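# Load a motor housing can into the press nest

## Task

Pick a single motor housing can out of the steel tray on the robot's table and set it into the round nest beneath the press's raised ram on the same table, with its open end facing up and sitting all the way down; when finished, the robot must not be in contact with any can.

## Robot and tools

Robot: two arms, left_arm and right_arm, each with a parallel two-finger gripper. The fingers point along the gripper's +z axis and close along its y axis. Occasionally something may briefly pull on a held part or nudge a loose object.

Scene frame (used for reported positions): origin at table-top height, midway between the nominal arm bases; +x out over the table, +z up, left_arm on the +y side (arm names do not match image sides). Results give each gripper's end_effector_position (m) and end_effector_quat_wxyz. That position is the point between the finger pads, just under 1 cm behind the tips. It can be somewhat off, more at long reach. A BASES line, if present, gives calibrated base locations.

Offset frame: every pose offset is expressed along the arm's own Hand target axes, not scene axes.

Row format (shared by execute_actions and move): one list of 14 numbers covering both arms, each in [-1, 1]: left_arm dx, dy, dz, rx, ry, rz, opening, then right_arm in the same order. Always send all 14, even if one arm is idle. dx..rz are offsets from that arm's Hand target as it stood when the action or move began; 1.0 equals 0.6 m or 180 degrees. rx, ry, rz form a single rotation vector. Opening is absolute, not an offset: +1 fully open (about 87 mm between pads), +0.5 about 69 mm, 0 about 43 mm, -0.5 about 18 mm, -1 closed. Sending 0 for an arm's opening is a real command, so repeat the current value to leave a gripper unchanged. Six zero pose numbers re-command the arm to its current Hand target.

execute_actions: argument actions is a list of actions; each action is a table of up to 15 rows, one row per control step (1/30 s). A short table keeps its final row until 15 steps pass. All rows in an action count from the start pose of that action, not from the prior row; a new action starts from the updated Hand target, so repeating an offset moves further. An empty list just reports state and images. cameras picks image sources: omitted, null or ["all"] gives all, [] none; an unknown name invalidates the call. These results also list end_effector_position at some steps, with HELD marking steps where part of an arm's row was withheld.

move: target is one 14-number row, or up to 15 rows differing only in pose offsets, all measured from the same starting Hand targets. speed: m/s, 0.002 to 0.5 (default 0.25), one value or one per target; rotation is capped at twice that in rad/s. blend (m) rounds corners between listed targets. opening_speed (0.2 or more, per second on the -1..+1 scale) makes fingers move gradually; otherwise the opening is sent at once. Paths are straight, finish together, last at least 0.5 s and are cut off after 10 s. They do not avoid obstacles or the other arm. Grippers lag and can overshoot speed, especially with a nearly straight arm. Faster moves and targets set deeper past a contact press harder. blocking=false returns after about 0.5 s while the move continues; then call wait or stop before further actions or moves. The result adds a move: line: done (at rest within 10 mm and 2 degrees), off_target, moving, held or fault, plus limits (paced = pose was clipped, held = steps withheld). done does not mean free of contact.

wait: seconds 0 to 10; arms keep their last command, a running move continues. stop: brakes a running move (needs room). zoom_image: camera cam_head_left or cam_head_right, region [x0, y0, x1, y1] in pixels of that camera's latest image, at most 504 by 504. finished_scene: scene = number of the scene to end; the first call only asks for a check, the second ends it irreversibly.

Controller behaviour: each step the commanded pose is clipped to within 100 mm and 20 degrees of the measured pose, and inverse kinematics favours position over orientation. Hand target in results is the last commanded pose after clipping; base further commands on it. Grippers often stop short of it, sag or tilt under friction and weight, and small commands may fail or go sideways, so check position and orientation after each motion and correct tilt. An arm blocked by an object keeps pushing until its target is moved back past the gripper. A "pose unreachable" line means a command to the named arm was withheld, usually by the clearance check, which does not guard gripper-to-gripper contact.

Gripping: grip_measured reads on the command scale (Joint positions shows it 0 closed to 1 open). Readings can be off by roughly 1 mm (0.043). To grasp, command about 0.04 below the reading at first contact for full force, less for a lighter hold. Pad force is about 20 N; fast closing can squeeze harder.

Joint ranges (rad): waist -2.618 to 3.054, shoulder 0.000 to 3.142, elbow 0.000 to 3.142 (straight at 2.901), wrist pitch -1.571 to 1.571, wrist yaw -1.571 to 1.571, wrist roll -2.094 to 2.094. Joint torques follow Joint positions order, include gravity, have per-unit offsets and noise; joints 1-3 wrap at ±28 N m.

Motor heat: loads, outstretched arms and pushing at unreachable poses heat motors, even between calls. MOTOR HOT appears at 75 °C; at 90 °C the arm folds and idles; at 100 °C it goes limp.

Cameras: cam_head_left and cam_head_right, both 672x504, head-mounted pinhole with radial distortion (fx about 403 and 400 px).

Avoid: dropping the can, knocking anything off the table, releasing moving parts, fast impacts, hard pressing, and collisions between the two arms (which can fail the task). Finish with the gripper opened and withdrawn from the can.

Each tool is called after "Request:" as a command line: name --argument value for each argument, lists and objects as JSON in quotes; but a table of rows of numbers goes row by row, as --pt "numbers of a row", without its own name.

## Session

Request:
execute_actions --actions '[]'

Scene clock: 0.00 s.
left_arm: end_effector_position=(+0.4891, +0.2555, +0.2807) grip_measured=+0.972 end_effector_quat_wxyz=(+0.465, +0.043, +0.806, +0.364) | right_arm: end_effector_position=(+0.5203, -0.4964, +0.3712) grip_measured=+0.978 end_effector_quat_wxyz=(+0.724, +0.437, +0.511, -0.150)
Joint positions: left_arm=[-0.441 1.759 1.63 -0.401 -0.93 0.278 0.986] | right_arm=[-0.099 1.771 1.565 0.339 0.781 0.41 0.989]
Joint velocities: left_arm=[-0.017 0.012 -0.007 -0.066 0.022 -0.066 0.008] | right_arm=[0.012 -0.017 -0.012 -0.066 0.022 -0.007 0.018]
Joint torques (N m): no reading
Heat: left arm: 33 °C; right arm: 36 °C.
Hand target: left_arm +0.4886, +0.2557, +0.2899; +0.475, +0.036, +0.802, +0.361 | right_arm +0.5166, -0.4959, +0.3856; +0.734, +0.438, +0.499, -0.144
Tool commands: left_gripper/opening=+1.0 right_gripper/opening=+1.0

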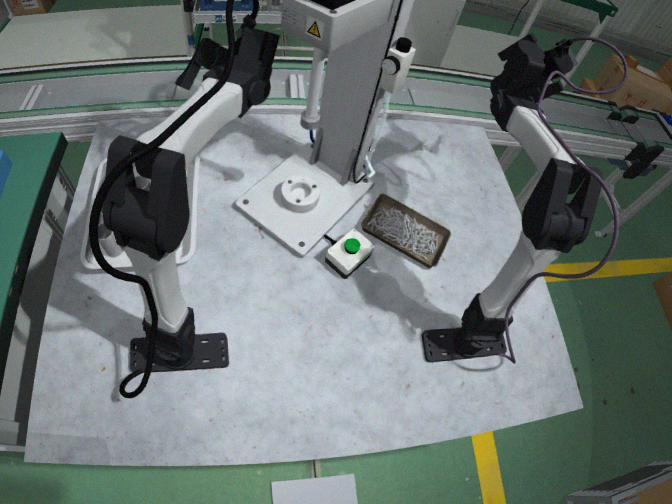

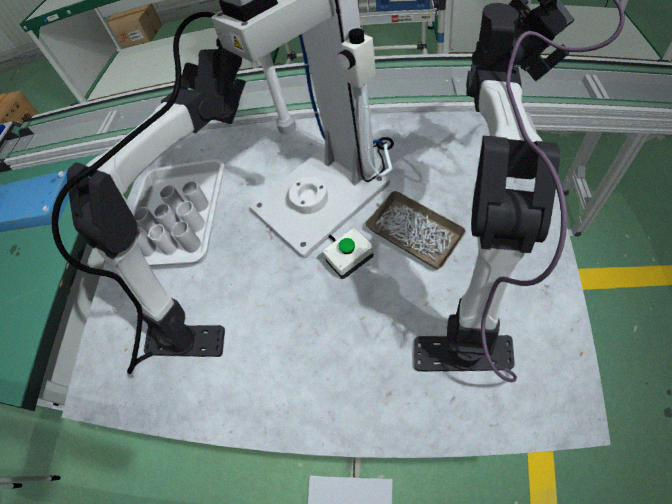

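Request:
zoom_image --camera "cam_head_right" --region '[100, 140, 260, 280]'

Request:
zoom_image --camera "cam_head_right" --region '[230, 100, 400, 270]'

Request:
zoom_image --camera "cam_head_left" --region '[220, 100, 390, 270]'

Scaled by 3.150.

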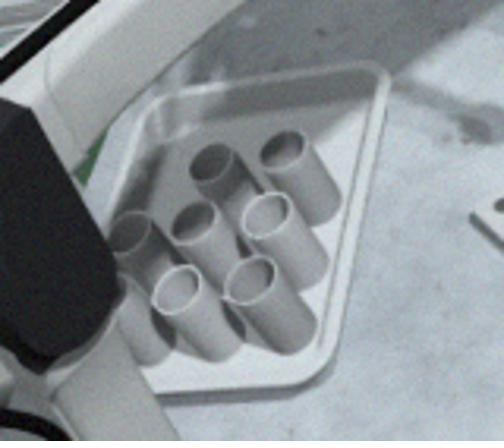

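Scaled by 2.965.

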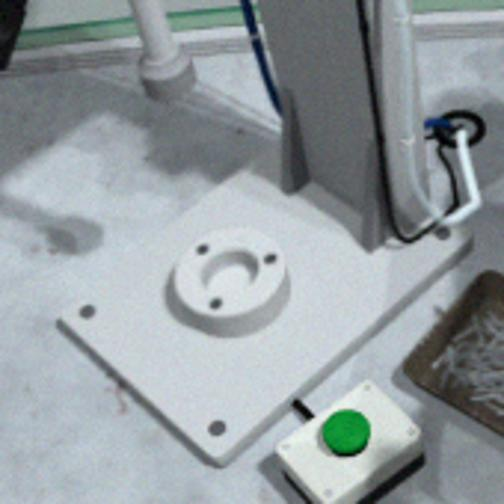

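Scaled by 2.965.

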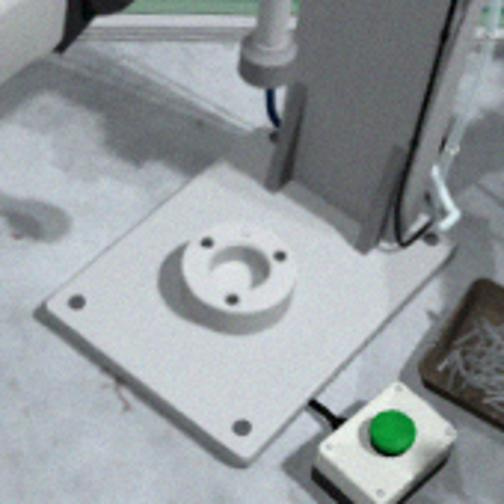

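Request:
move --target '[0.196,-0.058,-0.391,0.247,0.325,-0.0246,1,0,0,0,0,0,0,1]'

Scene clock: 15.70 s.
left_arm: end_effector_position=(+0.2552, +0.1451, +0.2482) grip_measured=+0.972 end_effector_quat_wxyz=(+0.121, +0.001, +0.990, -0.071) | right_arm: end_effector_position=(+0.5203, -0.4964, +0.3712) grip_measured=+0.978 end_effector_quat_wxyz=(+0.724, +0.437, +0.511, -0.150)
Joint positions: left_arm=[-0.519 1.567 1.825 -1.547 0.017 -0.467 0.986] | right_arm=[-0.099 1.771 1.565 0.339 0.781 0.41 0.989]
Joint velocities: left_arm=[-0.007 -0.017 -0.002 -0.037 0.066 -0.051 0.018] | right_arm=[0.012 -0.002 0.007 0.007 0.051 -0.051 -0.003]
Joint torques (N m): left_arm=[0.68 -8.85 4.16 0.58 0.1 -0.11] | right_arm=[-0.23 -9.35 8.21 1.63 -0.06 -0.04]
Heat: left arm: 37 °C; right arm: 40 °C.
Hand target: left_arm +0.2495, +0.1477, +0.2527; -0.007, -0.005, +1.000, -0.002 | right_arm +0.5166, -0.4959, +0.3856; +0.734, +0.438, +0.499, -0.144
Off the commanded pose: left_arm 0.008 m, 16 deg | right_arm 0.015 m, 2 deg.
joint sent to its limit (left arm) — joint 4 (wrist pitch), lower limit. The joint targets are off in orientation, not in position.
move: off_target (left_arm, right_arm)

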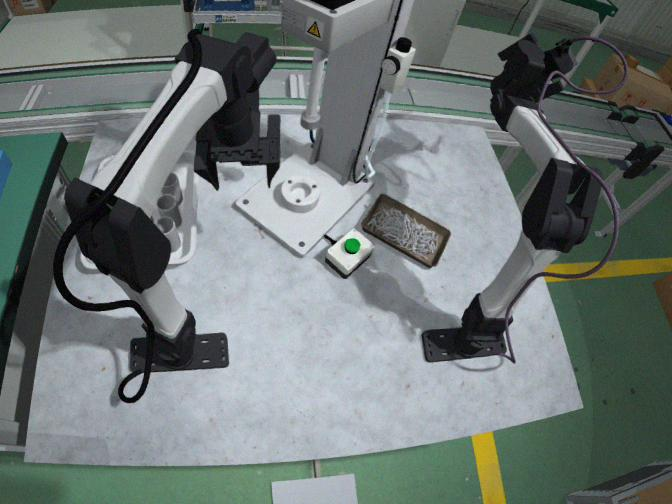

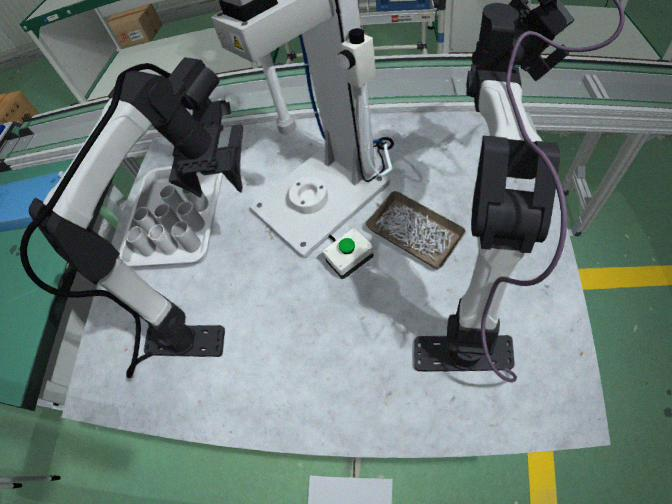

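Request:
zoom_image --camera "cam_head_right" --region '[115, 140, 265, 275]'

Request:
zoom_image --camera "cam_head_left" --region '[60, 110, 300, 290]'

Scaled by 3.360.

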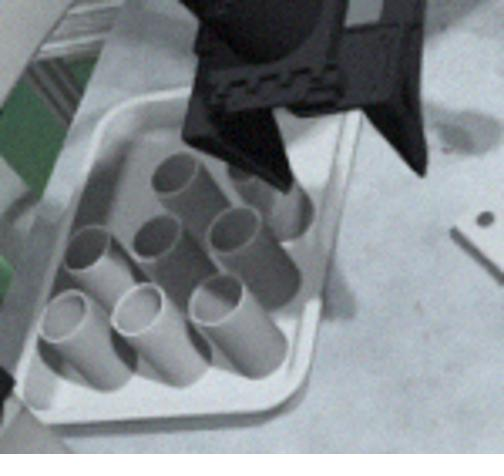

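Scaled by 2.100.

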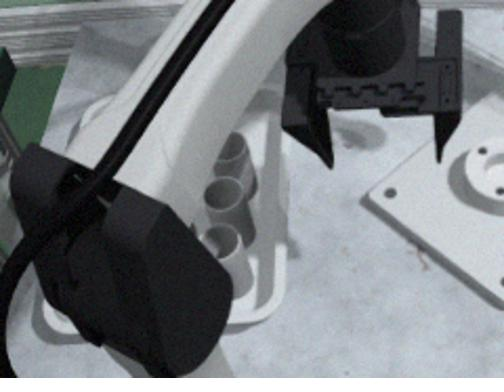

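Request:
move --target '[0.158,0.67,-0.167,0,0,-0.47,1,0.009,-0.041,-0.973,-0.498,0.354,-0.306,1]'

Scene clock: 68.17 s.
left_arm: end_effector_position=(+0.1583, +0.5463, +0.3658) grip_measured=+0.973 end_effector_quat_wxyz=(+0.323, -0.624, +0.699, +0.136) | right_arm: end_effector_position=(+0.1556, -0.0525, +0.2955) grip_measured=+0.978 end_effector_quat_wxyz=(+0.348, -0.389, +0.838, +0.159)
Joint positions: left_arm=[1.073 1.529 2.222 -1.55 -0.001 -0.332 0.986] | right_arm=[1.149 1.301 1.622 -1.122 0.182 0.18 0.989]
Joint velocities: left_arm=[0.017 -0.007 0.007 0.022 -0.007 -0.007 0.023] | right_arm=[-0.002 -0.012 -0.012 0.007 -0.007 -0.066 0.008]
Joint torques (N m): left_arm=[0.27 -4.16 6.01 1.19 -0.04 -0.07] | right_arm=[0.46 -2.8 8.76 1.45 -0.04 0.08]
Heat: left arm: 36 °C; right arm: 44 °C.
Hand target: left_arm +0.1573, +0.5483, +0.3702; +0.164, -0.659, +0.730, +0.081 | right_arm +0.1526, -0.0475, +0.3026; +0.349, -0.389, +0.835, +0.171
Off the commanded pose: left_arm 0.015 m, 42 deg; orientation clipped | right_arm 0.008 m, 1 deg.
joint sent to its limit (left arm) — joint 4 (wrist pitch), lower limit. The joint targets are off in position and orientation.
move: off_target (left_arm); limits=paced

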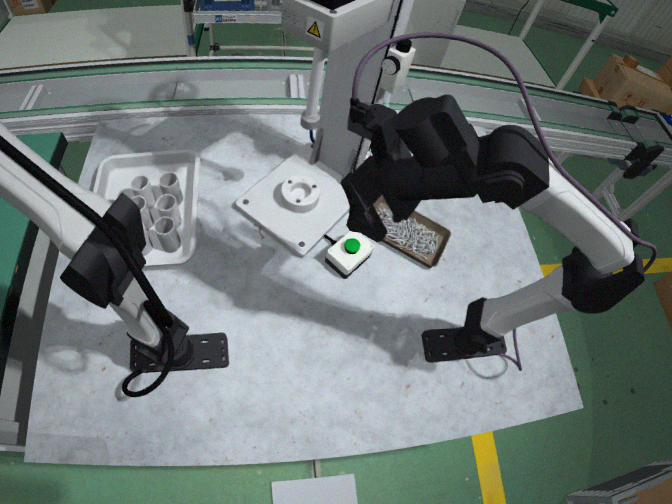

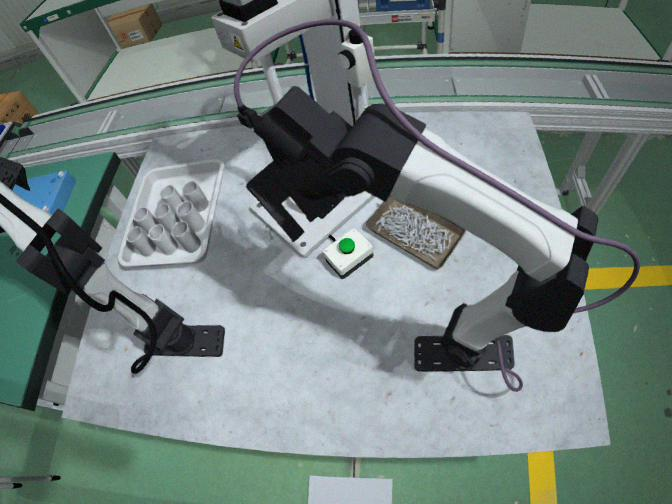

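Request:
zoom_image --camera "cam_head_left" --region '[80, 140, 220, 280]'

Request:
zoom_image --camera "cam_head_right" --region '[110, 150, 250, 290]'

Request:
zoom_image --camera "cam_head_left" --region '[300, 120, 440, 260]'

Request:
zoom_image --camera "cam_head_right" --region '[220, 120, 360, 260]'

Scaled by 3.600.

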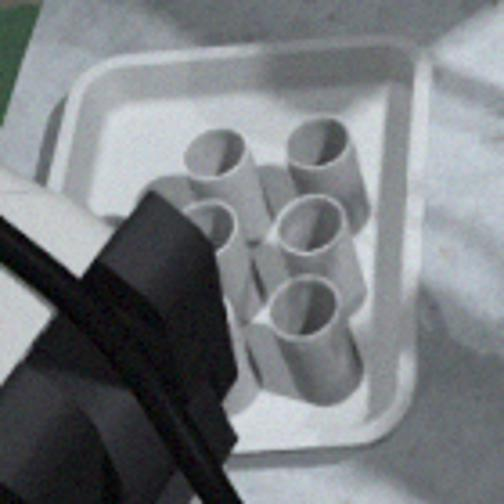

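Scaled by 3.600.

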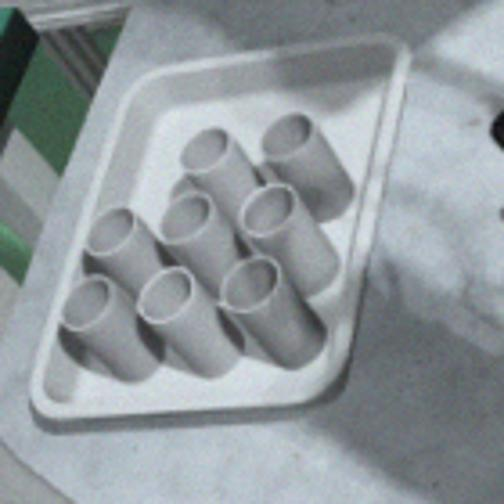

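Scaled by 3.600.

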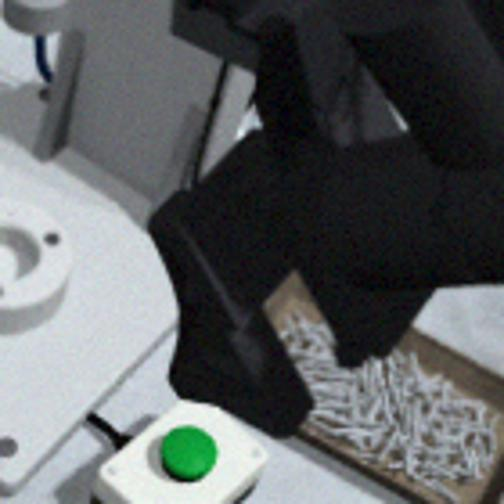

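Scaled by 3.600.

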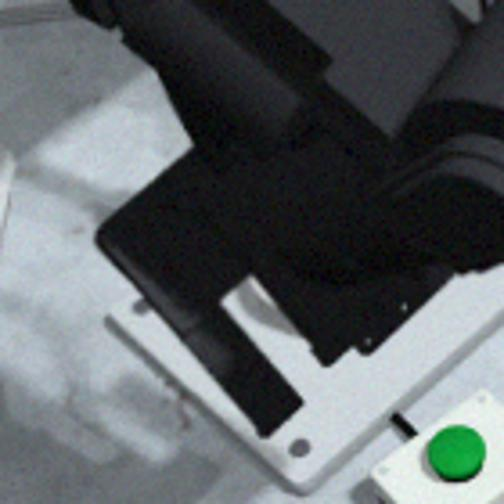

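Request:
move --target '[0,0,0,0,0,0,1,0.158,-0.253,-0.158,0,0,0,1]'

Request:
zoom_image --camera "cam_head_left" --region '[300, 80, 500, 280]'

Request:
zoom_image --camera "cam_head_right" --region '[250, 80, 450, 280]'

Scene clock: 111.37 s.
left_arm: end_effector_position=(+0.1582, +0.5463, +0.3658) grip_measured=+0.973 end_effector_quat_wxyz=(+0.322, -0.625, +0.698, +0.136) | right_arm: end_effector_position=(+0.1785, -0.2451, +0.2938) grip_measured=+0.978 end_effector_quat_wxyz=(+0.347, -0.388, +0.837, +0.166)
Joint positions: left_arm=[1.073 1.529 2.222 -1.55 -0.001 -0.333 0.986] | right_arm=[0.019 1.049 1.532 -1.486 -0.584 -0.703 0.989]
Joint velocities: left_arm=[-0.007 0.002 -0.012 0.051 0.081 0.051 0.003] | right_arm=[0.012 -0.007 0.002 0.037 0.007 -0.037 0.008]
Joint torques (N m): left_arm=[0.24 -4.15 6 1.18 -0.01 -0.08] | right_arm=[-0.98 -0.13 7.71 1.11 -0.44 -0.09]
Heat: left arm: 36 °C; right arm: 45 °C.
Hand target: left_arm +0.1573, +0.5483, +0.3702; +0.164, -0.659, +0.730, +0.081 | right_arm +0.1804, -0.2446, +0.3003; +0.355, -0.390, +0.833, +0.167
Off the commanded pose: left_arm 0.005 m, 20 deg | right_arm 0.008 m, 1 deg.
joint sent to its limit (left arm) — joint 4 (wrist pitch), lower limit. The joint targets are off in orientation, not in position.
move: off_target (left_arm)

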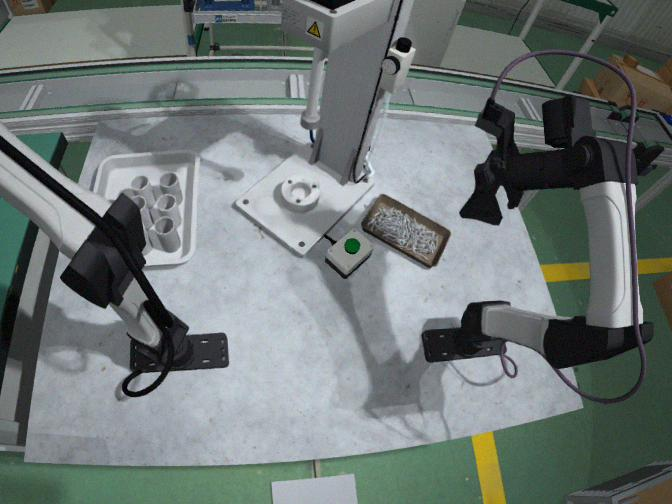

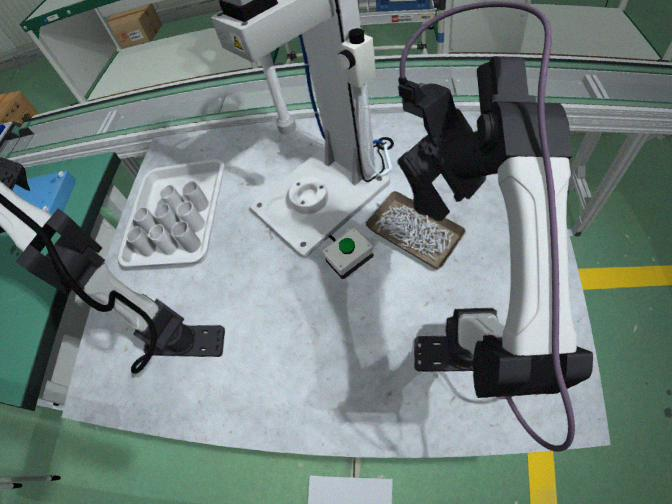

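Scaled by 2.520.

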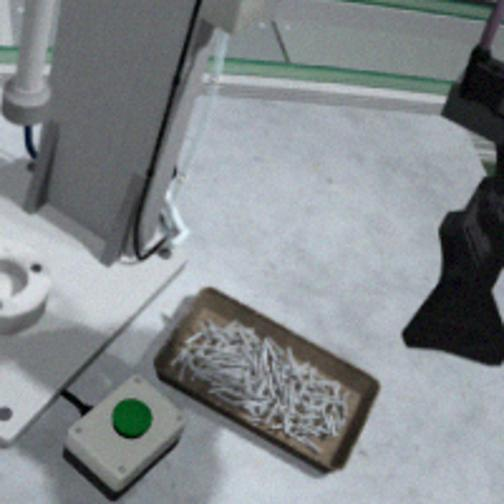

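Scaled by 2.520.

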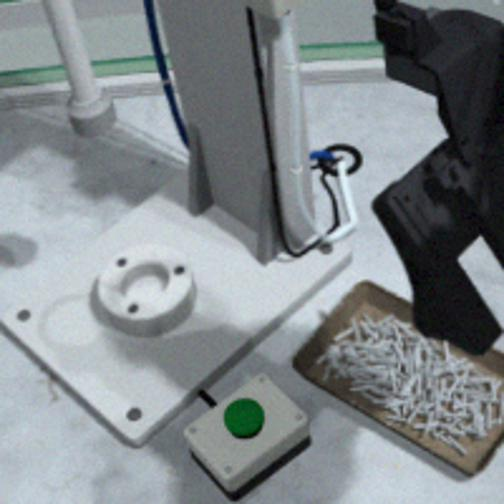

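Request:
move --target '[0.401,-0.337,0.155,0.354,-0.046,0.586,1,0,0,0,0,0,0,1]'

Request:
zoom_image --camera "cam_head_left" --region '[80, 60, 300, 280]'

Request:
zoom_image --camera "cam_head_right" --region '[90, 60, 310, 280]'

Scene clock: 148.30 s.
left_arm: end_effector_position=(+0.3437, +0.3274, +0.2157) grip_measured=+0.973 end_effector_quat_wxyz=(+0.362, +0.302, +0.870, -0.143) | right_arm: end_effector_position=(+0.1783, -0.2450, +0.2937) grip_measured=+0.978 end_effector_quat_wxyz=(+0.347, -0.389, +0.837, +0.166)
Joint positions: left_arm=[0.34 1.478 1.472 -1.131 0.695 0.902 0.986] | right_arm=[0.019 1.049 1.532 -1.487 -0.584 -0.704 0.989]
Joint velocities: left_arm=[-0.012 0.012 -0.022 0.051 -0.037 0.007 0.013] | right_arm=[-0.012 0.007 -0.012 -0.037 -0.081 -0.051 -0.008]
Joint torques (N m): left_arm=[-0.32 -5.37 8.23 0.73 0.54 0.2] | right_arm=[-0.98 -0.13 7.72 1.12 -0.45 -0.08]
Heat: left arm: 37 °C; right arm: 44 °C.
Hand target: left_arm +0.3482, +0.3262, +0.2226; +0.369, +0.311, +0.864, -0.142 | right_arm +0.1804, -0.2446, +0.3003; +0.355, -0.390, +0.833, +0.167
Off the commanded pose: left_arm 0.009 m, 2 deg | right_arm 0.007 m, 1 deg.
move: done

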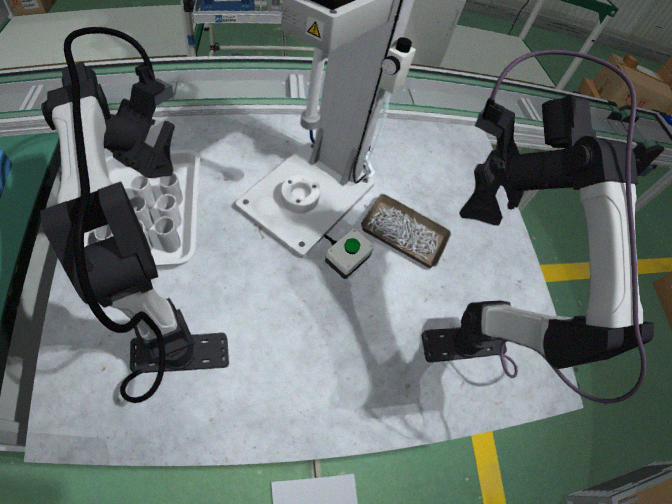

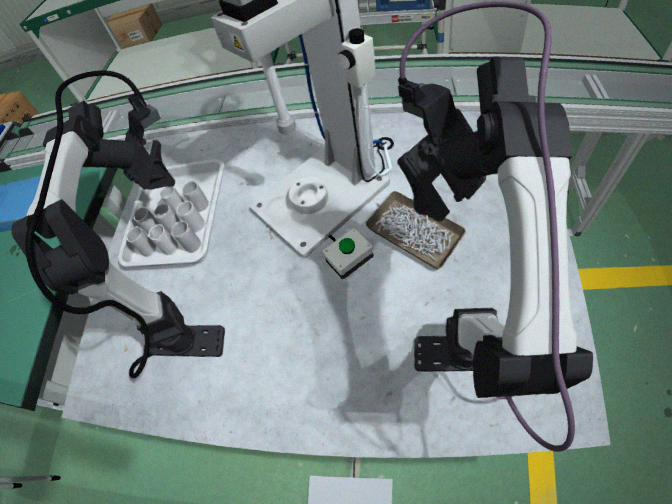

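Scaled by 2.291.

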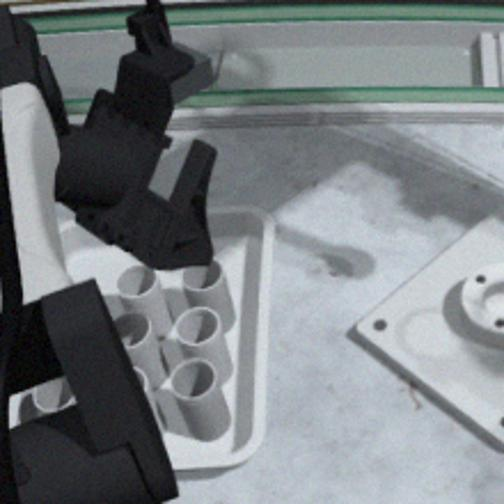

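Scaled by 2.291.

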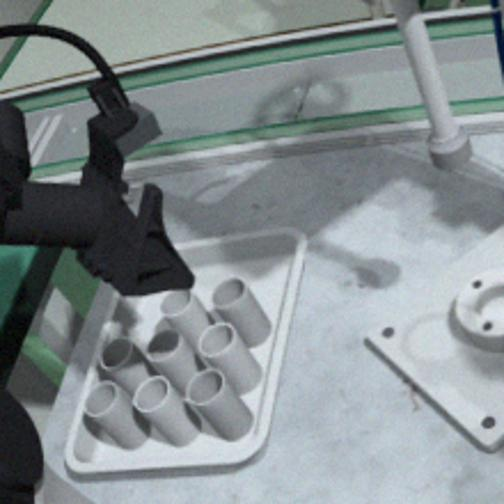

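Request:
zoom_image --camera "cam_head_left" --region '[95, 100, 195, 200]'

Request:
zoom_image --camera "cam_head_right" --region '[105, 110, 205, 210]'

Scaled by 5.040.

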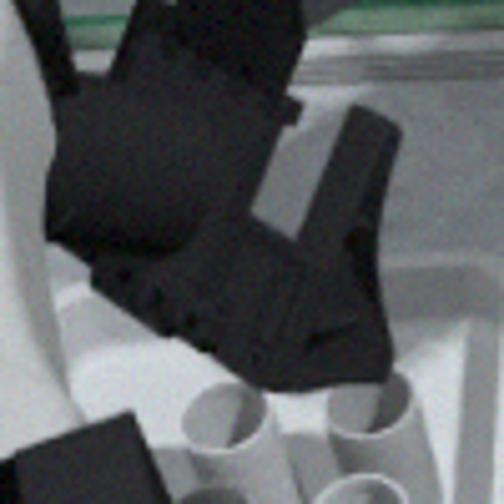

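Scaled by 5.040.

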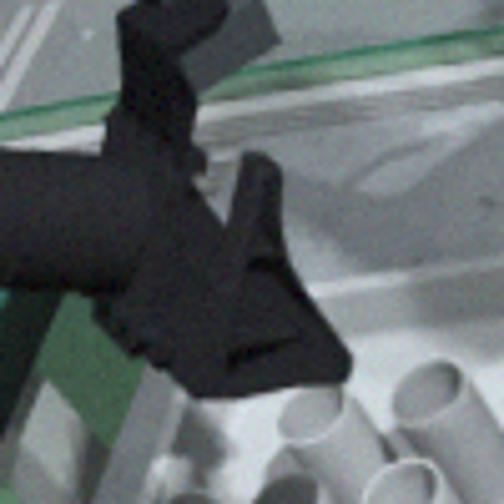

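Request:
move --target '[0.136,0.081,0.092,0,0,0,0.7,0,0,0,0,0,0,1]' --speed 0.15

Request:
zoom_image --camera "cam_head_left" --region '[95, 130, 215, 250]'

Request:
zoom_image --camera "cam_head_right" --region '[115, 130, 235, 250]'

Scene clock: 172.63 s.
left_arm: end_effector_position=(+0.3626, +0.3725, +0.1264) grip_measured=+0.700 end_effector_quat_wxyz=(+0.363, +0.308, +0.868, -0.140) | right_arm: end_effector_position=(+0.1782, -0.2450, +0.2937) grip_measured=+0.978 end_effector_quat_wxyz=(+0.347, -0.389, +0.837, +0.166)
Joint positions: left_arm=[0.451 1.617 1.262 -0.869 0.736 1.052 0.85] | right_arm=[0.019 1.049 1.532 -1.488 -0.584 -0.704 0.989]
Joint velocities: left_arm=[-0.007 -0.017 0.002 -0.022 -0.022 0.022 -0.019] | right_arm=[-0.007 0.002 0.002 -0.037 0.037 -0.007 -0.008]
Joint torques (N m): left_arm=[0.49 -6.8 5.22 0.8 0.62 0.16] | right_arm=[-0.98 -0.12 7.71 1.12 -0.45 -0.08]
Heat: left arm: 39 °C; right arm: 44 °C.
Hand target: left_arm +0.3647, +0.3738, +0.1237; +0.368, +0.311, +0.865, -0.140 | right_arm +0.1804, -0.2446, +0.3003; +0.355, -0.390, +0.833, +0.167
Off the commanded pose: left_arm 0.004 m, 1 deg | right_arm 0.007 m, 1 deg.
move: done

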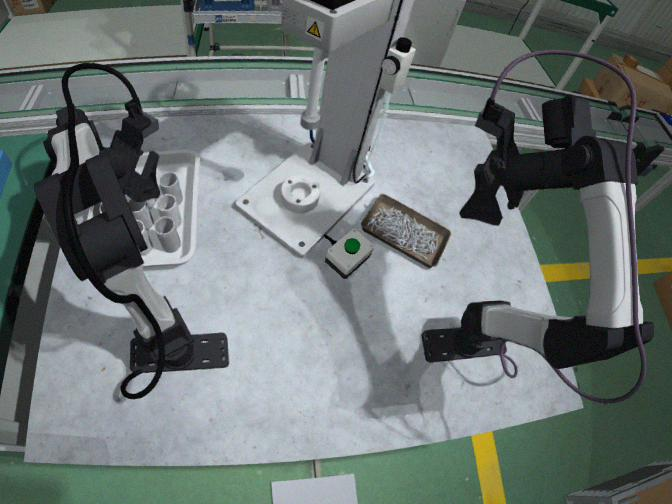

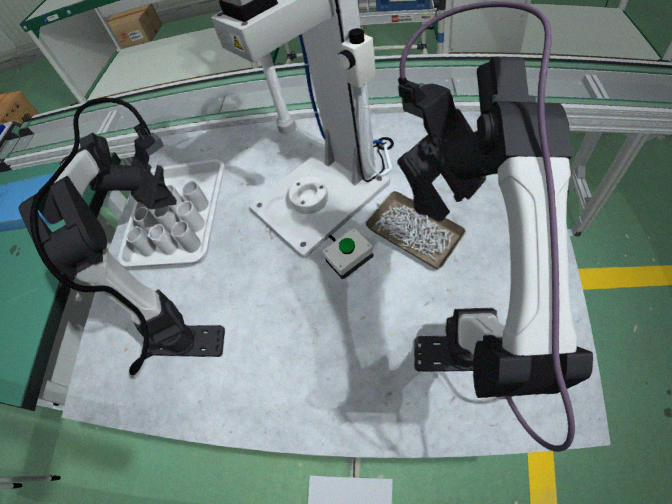

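Scaled by 4.200.

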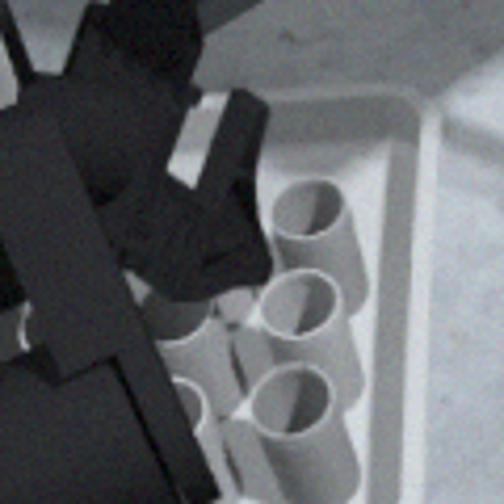

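Scaled by 4.200.

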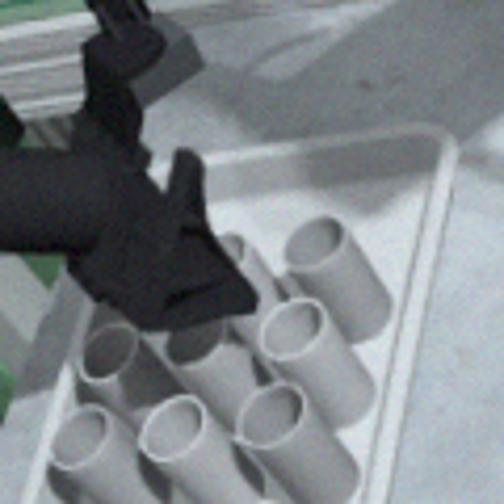

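Request:
move --target '[0.017,0.014,0.055,0,0,0,0.7,0,0,0,0,0,0,1]' --speed 0.1

Request:
zoom_image --camera "cam_head_left" --region '[95, 130, 215, 250]'

Request:
zoom_image --camera "cam_head_right" --region '[115, 130, 235, 250]'

Scene clock: 184.07 s.
left_arm: end_effector_position=(+0.3814, +0.3704, +0.0985) grip_measured=+0.700 end_effector_quat_wxyz=(+0.371, +0.314, +0.863, -0.138) | right_arm: end_effector_position=(+0.1782, -0.2450, +0.2937) grip_measured=+0.978 end_effector_quat_wxyz=(+0.347, -0.389, +0.837, +0.166)
Joint positions: left_arm=[0.422 1.678 1.206 -0.715 0.736 1.023 0.85] | right_arm=[0.019 1.049 1.532 -1.488 -0.584 -0.704 0.989]
Joint velocities: left_arm=[-0.002 0.007 -0.012 0.037 0.007 -0.022 -0.005] | right_arm=[-0.027 0.002 0.002 0.007 0.022 0.022 -0.013]
Joint torques (N m): left_arm=[-0.5 -7.06 4.92 0.79 0.47 -0.02] | right_arm=[-0.99 -0.13 7.71 1.13 -0.45 -0.08]
Heat: left arm: 39 °C; right arm: 44 °C.
Hand target: left_arm +0.3824, +0.3688, +0.0931; +0.368, +0.311, +0.865, -0.141 | right_arm +0.1804, -0.2446, +0.3003; +0.355, -0.390, +0.833, +0.167
Off the commanded pose: left_arm 0.005 m, 1 deg | right_arm 0.007 m, 1 deg.
move: done

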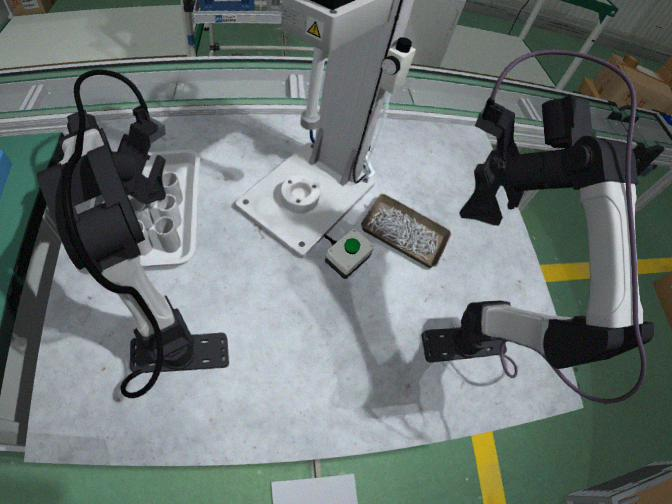

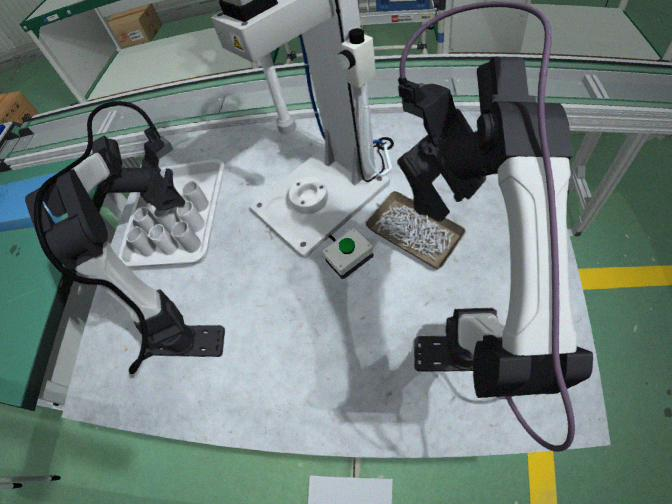

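Scaled by 4.200.

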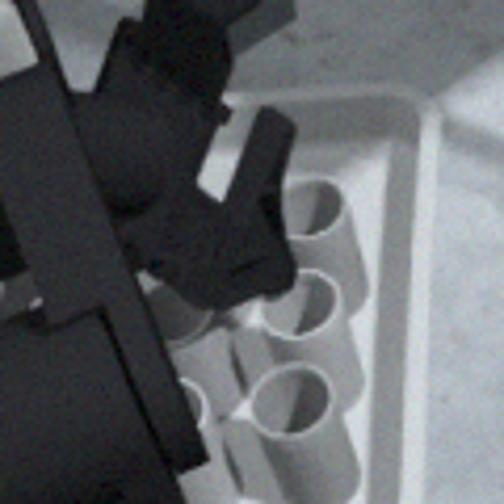

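Scaled by 4.200.

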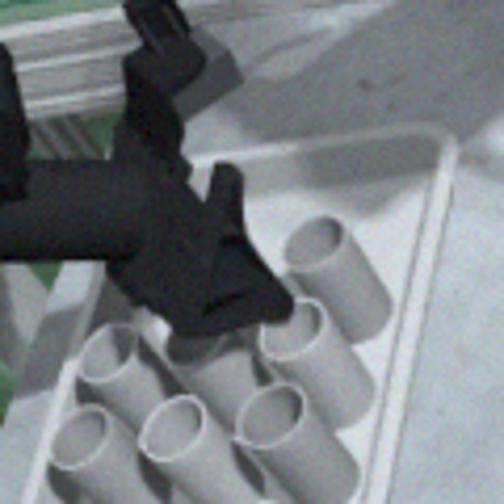

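Request:
move --pt "-0.024 0 -0.023 0 0 0 0.7 0 0 0 0 0 0 1" --pt "-0.07 0.0137 0.025 0 0 0 0.7 0 0 0 0 0 0 1" --speed 0.1

Request:
zoom_image --camera "cam_head_left" --region '[95, 130, 215, 250]'

Request:
zoom_image --camera "cam_head_right" --region '[115, 130, 235, 250]'

Scene clock: 202.50 s.
left_arm: end_effector_position=(+0.4082, +0.3449, +0.1078) grip_measured=+0.700 end_effector_quat_wxyz=(+0.362, +0.310, +0.866, -0.154) | right_arm: end_effector_position=(+0.1782, -0.2450, +0.2937) grip_measured=+0.978 end_effector_quat_wxyz=(+0.347, -0.389, +0.837, +0.166)
Joint positions: left_arm=[0.324 1.735 1.305 -0.715 0.71 0.904 0.85] | right_arm=[0.019 1.049 1.532 -1.488 -0.584 -0.704 0.989]
Joint velocities: left_arm=[0.002 0.002 -0.002 0.022 0.037 -0.037 0.015] | right_arm=[-0.002 -0.002 -0.002 -0.066 -0.007 -0.081 0.003]
Joint torques (N m): left_arm=[-0.32 -7.49 8.13 0.91 0.39 -0.1] | right_arm=[-0.98 -0.12 7.71 1.13 -0.45 -0.08]
Heat: left arm: 40 °C; right arm: 44 °C.
Hand target: left_arm +0.4186, +0.3489, +0.1127; +0.369, +0.311, +0.864, -0.143 | right_arm +0.1804, -0.2446, +0.3003; +0.355, -0.390, +0.833, +0.167
Off the commanded pose: left_arm 0.012 m, 2 deg | right_arm 0.007 m, 1 deg.
move: off_target (left_arm)

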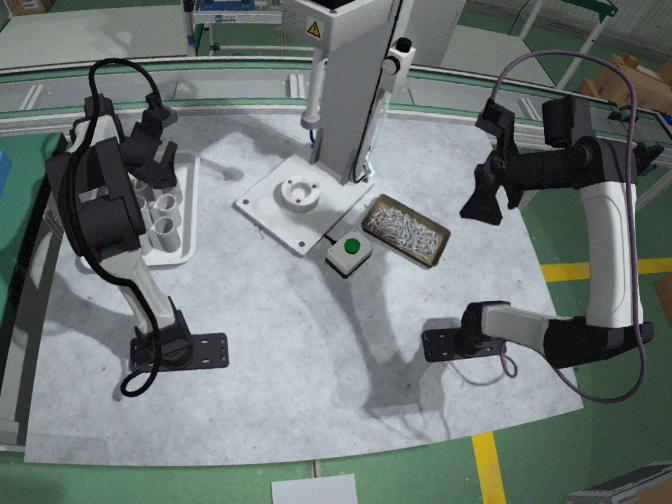

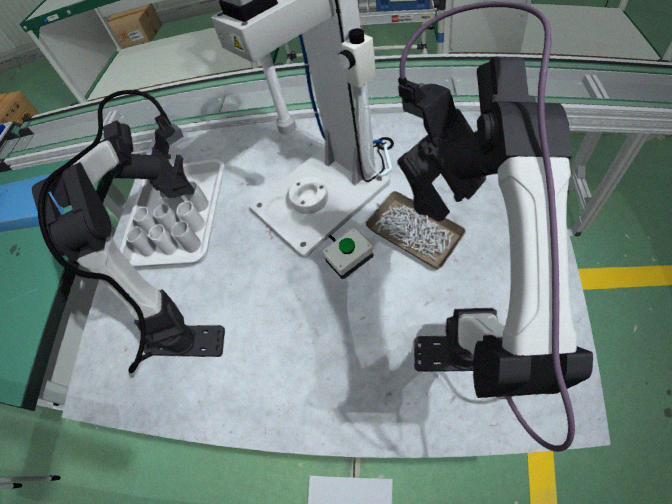

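Scaled by 4.200.

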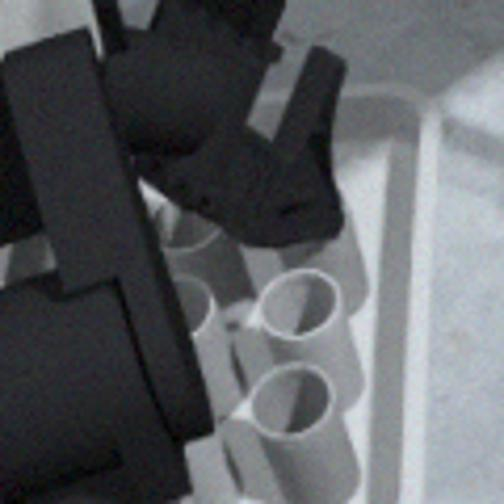

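Scaled by 4.200.

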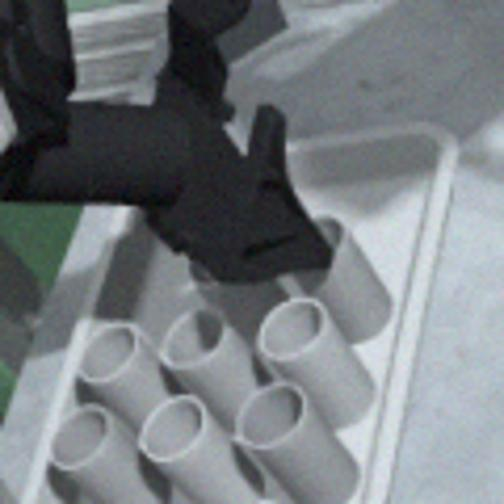

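Request:
move --target '[0.038,-0.0137,0.040,0,0,0,0.7,0,0,0,0,0,0,1]' --speed 0.08

Request:
zoom_image --camera "cam_head_left" --region '[95, 130, 215, 250]'

Request:
zoom_image --camera "cam_head_right" --region '[115, 130, 235, 250]'

Scene clock: 210.27 s.
left_arm: end_effector_position=(+0.4136, +0.3420, +0.0881) grip_measured=+0.700 end_effector_quat_wxyz=(+0.376, +0.315, +0.860, -0.141) | right_arm: end_effector_position=(+0.1781, -0.2450, +0.2937) grip_measured=+0.978 end_effector_quat_wxyz=(+0.347, -0.389, +0.837, +0.166)
Joint positions: left_arm=[0.31 1.735 1.211 -0.569 0.703 0.886 0.85] | right_arm=[0.019 1.049 1.532 -1.488 -0.584 -0.704 0.989]
Joint velocities: left_arm=[0.012 -0.002 -0.002 -0.022 0.007 -0.037 0.012] | right_arm=[-0.002 0.002 0.007 -0.037 -0.037 -0.037 0.008]
Joint torques (N m): left_arm=[-0.46 -7.19 4.93 0.96 0.36 -0.05] | right_arm=[-0.98 -0.13 7.71 1.13 -0.45 -0.08]
Heat: left arm: 40 °C; right arm: 44 °C.
Hand target: left_arm +0.4139, +0.3412, +0.0799; +0.369, +0.311, +0.864, -0.143 | right_arm +0.1804, -0.2446, +0.3003; +0.355, -0.390, +0.833, +0.167
Off the commanded pose: left_arm 0.008 m, 1 deg | right_arm 0.007 m, 1 deg.
move: done

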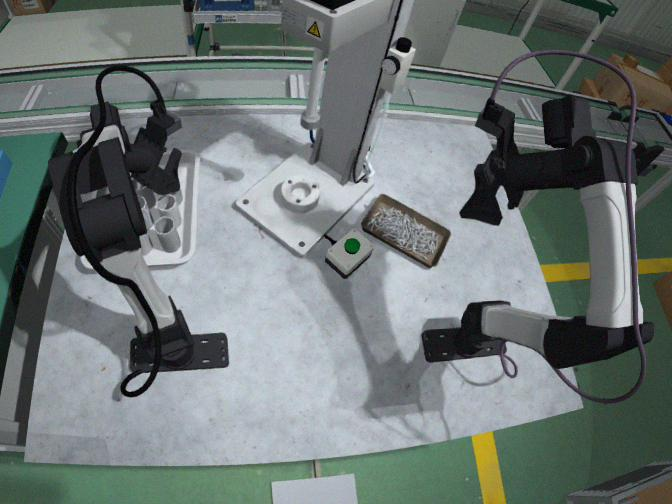

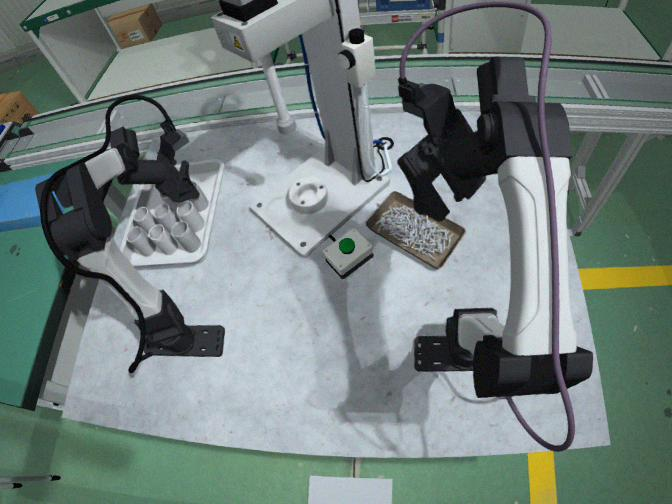

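Scaled by 4.200.

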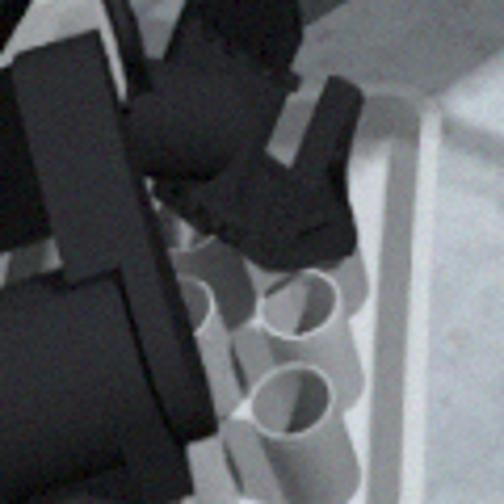

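Scaled by 4.200.

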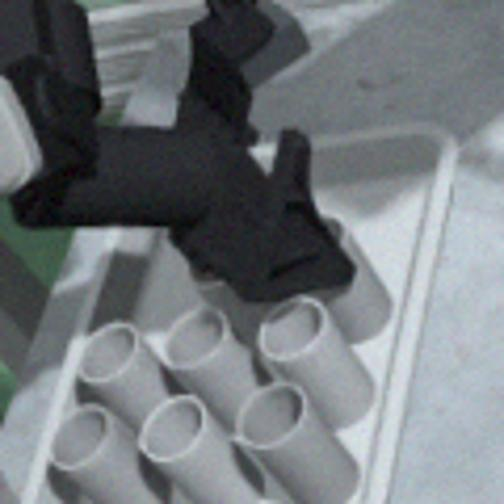

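Request:
move --target '[0.0235,-0.0085,0.0287,0,0,0,0.7,0,0,0,0,0,0,1]' --speed 0.06

Request:
zoom_image --camera "cam_head_left" --region '[105, 140, 205, 240]'

Request:
zoom_image --camera "cam_head_right" --region '[135, 140, 235, 240]'

Scene clock: 215.13 s.
left_arm: end_effector_position=(+0.4186, +0.3362, +0.0765) grip_measured=+0.700 end_effector_quat_wxyz=(+0.391, +0.317, +0.853, -0.136) | right_arm: end_effector_position=(+0.1781, -0.2450, +0.2937) grip_measured=+0.978 end_effector_quat_wxyz=(+0.347, -0.389, +0.837, +0.166)
Joint positions: left_arm=[0.294 1.735 1.143 -0.453 0.706 0.86 0.85] | right_arm=[0.019 1.049 1.532 -1.488 -0.584 -0.704 0.989]
Joint velocities: left_arm=[-0.002 0.007 -0.022 -0.051 -0.095 0.007 0.002] | right_arm=[-0.017 -0.002 -0.002 0.051 0.007 0.007 -0.003]
Joint torques (N m): left_arm=[-0.31 -6.02 4.04 0.85 0.27 0.04] | right_arm=[-0.99 -0.13 7.71 1.13 -0.45 -0.08]
Heat: left arm: 40 °C; right arm: 44 °C.
Hand target: left_arm +0.4122, +0.3352, +0.0580; +0.369, +0.311, +0.864, -0.143 | right_arm +0.1804, -0.2446, +0.3003; +0.355, -0.390, +0.833, +0.167
Off the commanded pose: left_arm 0.020 m, 3 deg | right_arm 0.007 m, 1 deg.
move: off_target (left_arm)

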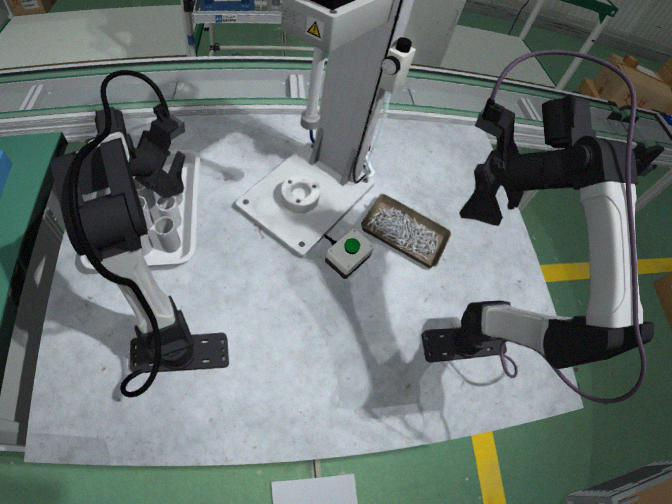

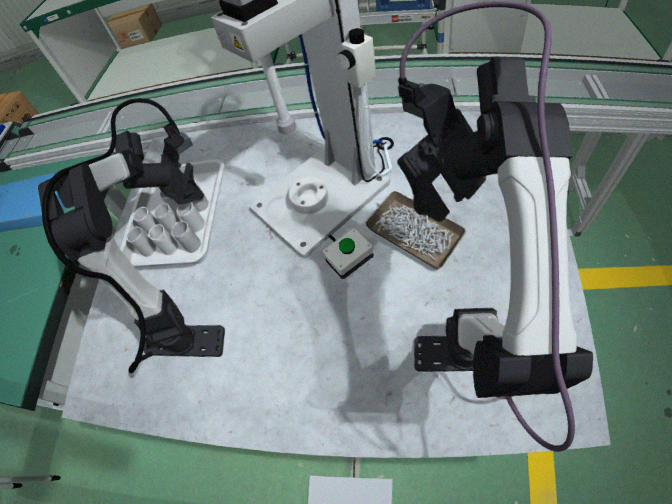

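Scaled by 5.040.

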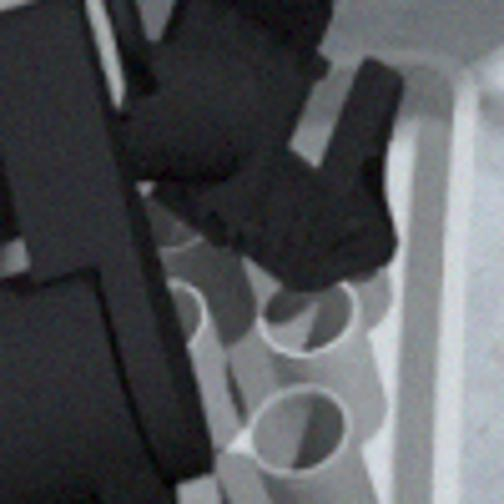

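Scaled by 5.040.

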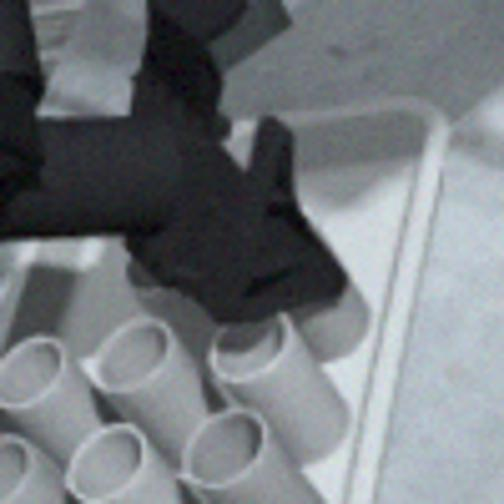

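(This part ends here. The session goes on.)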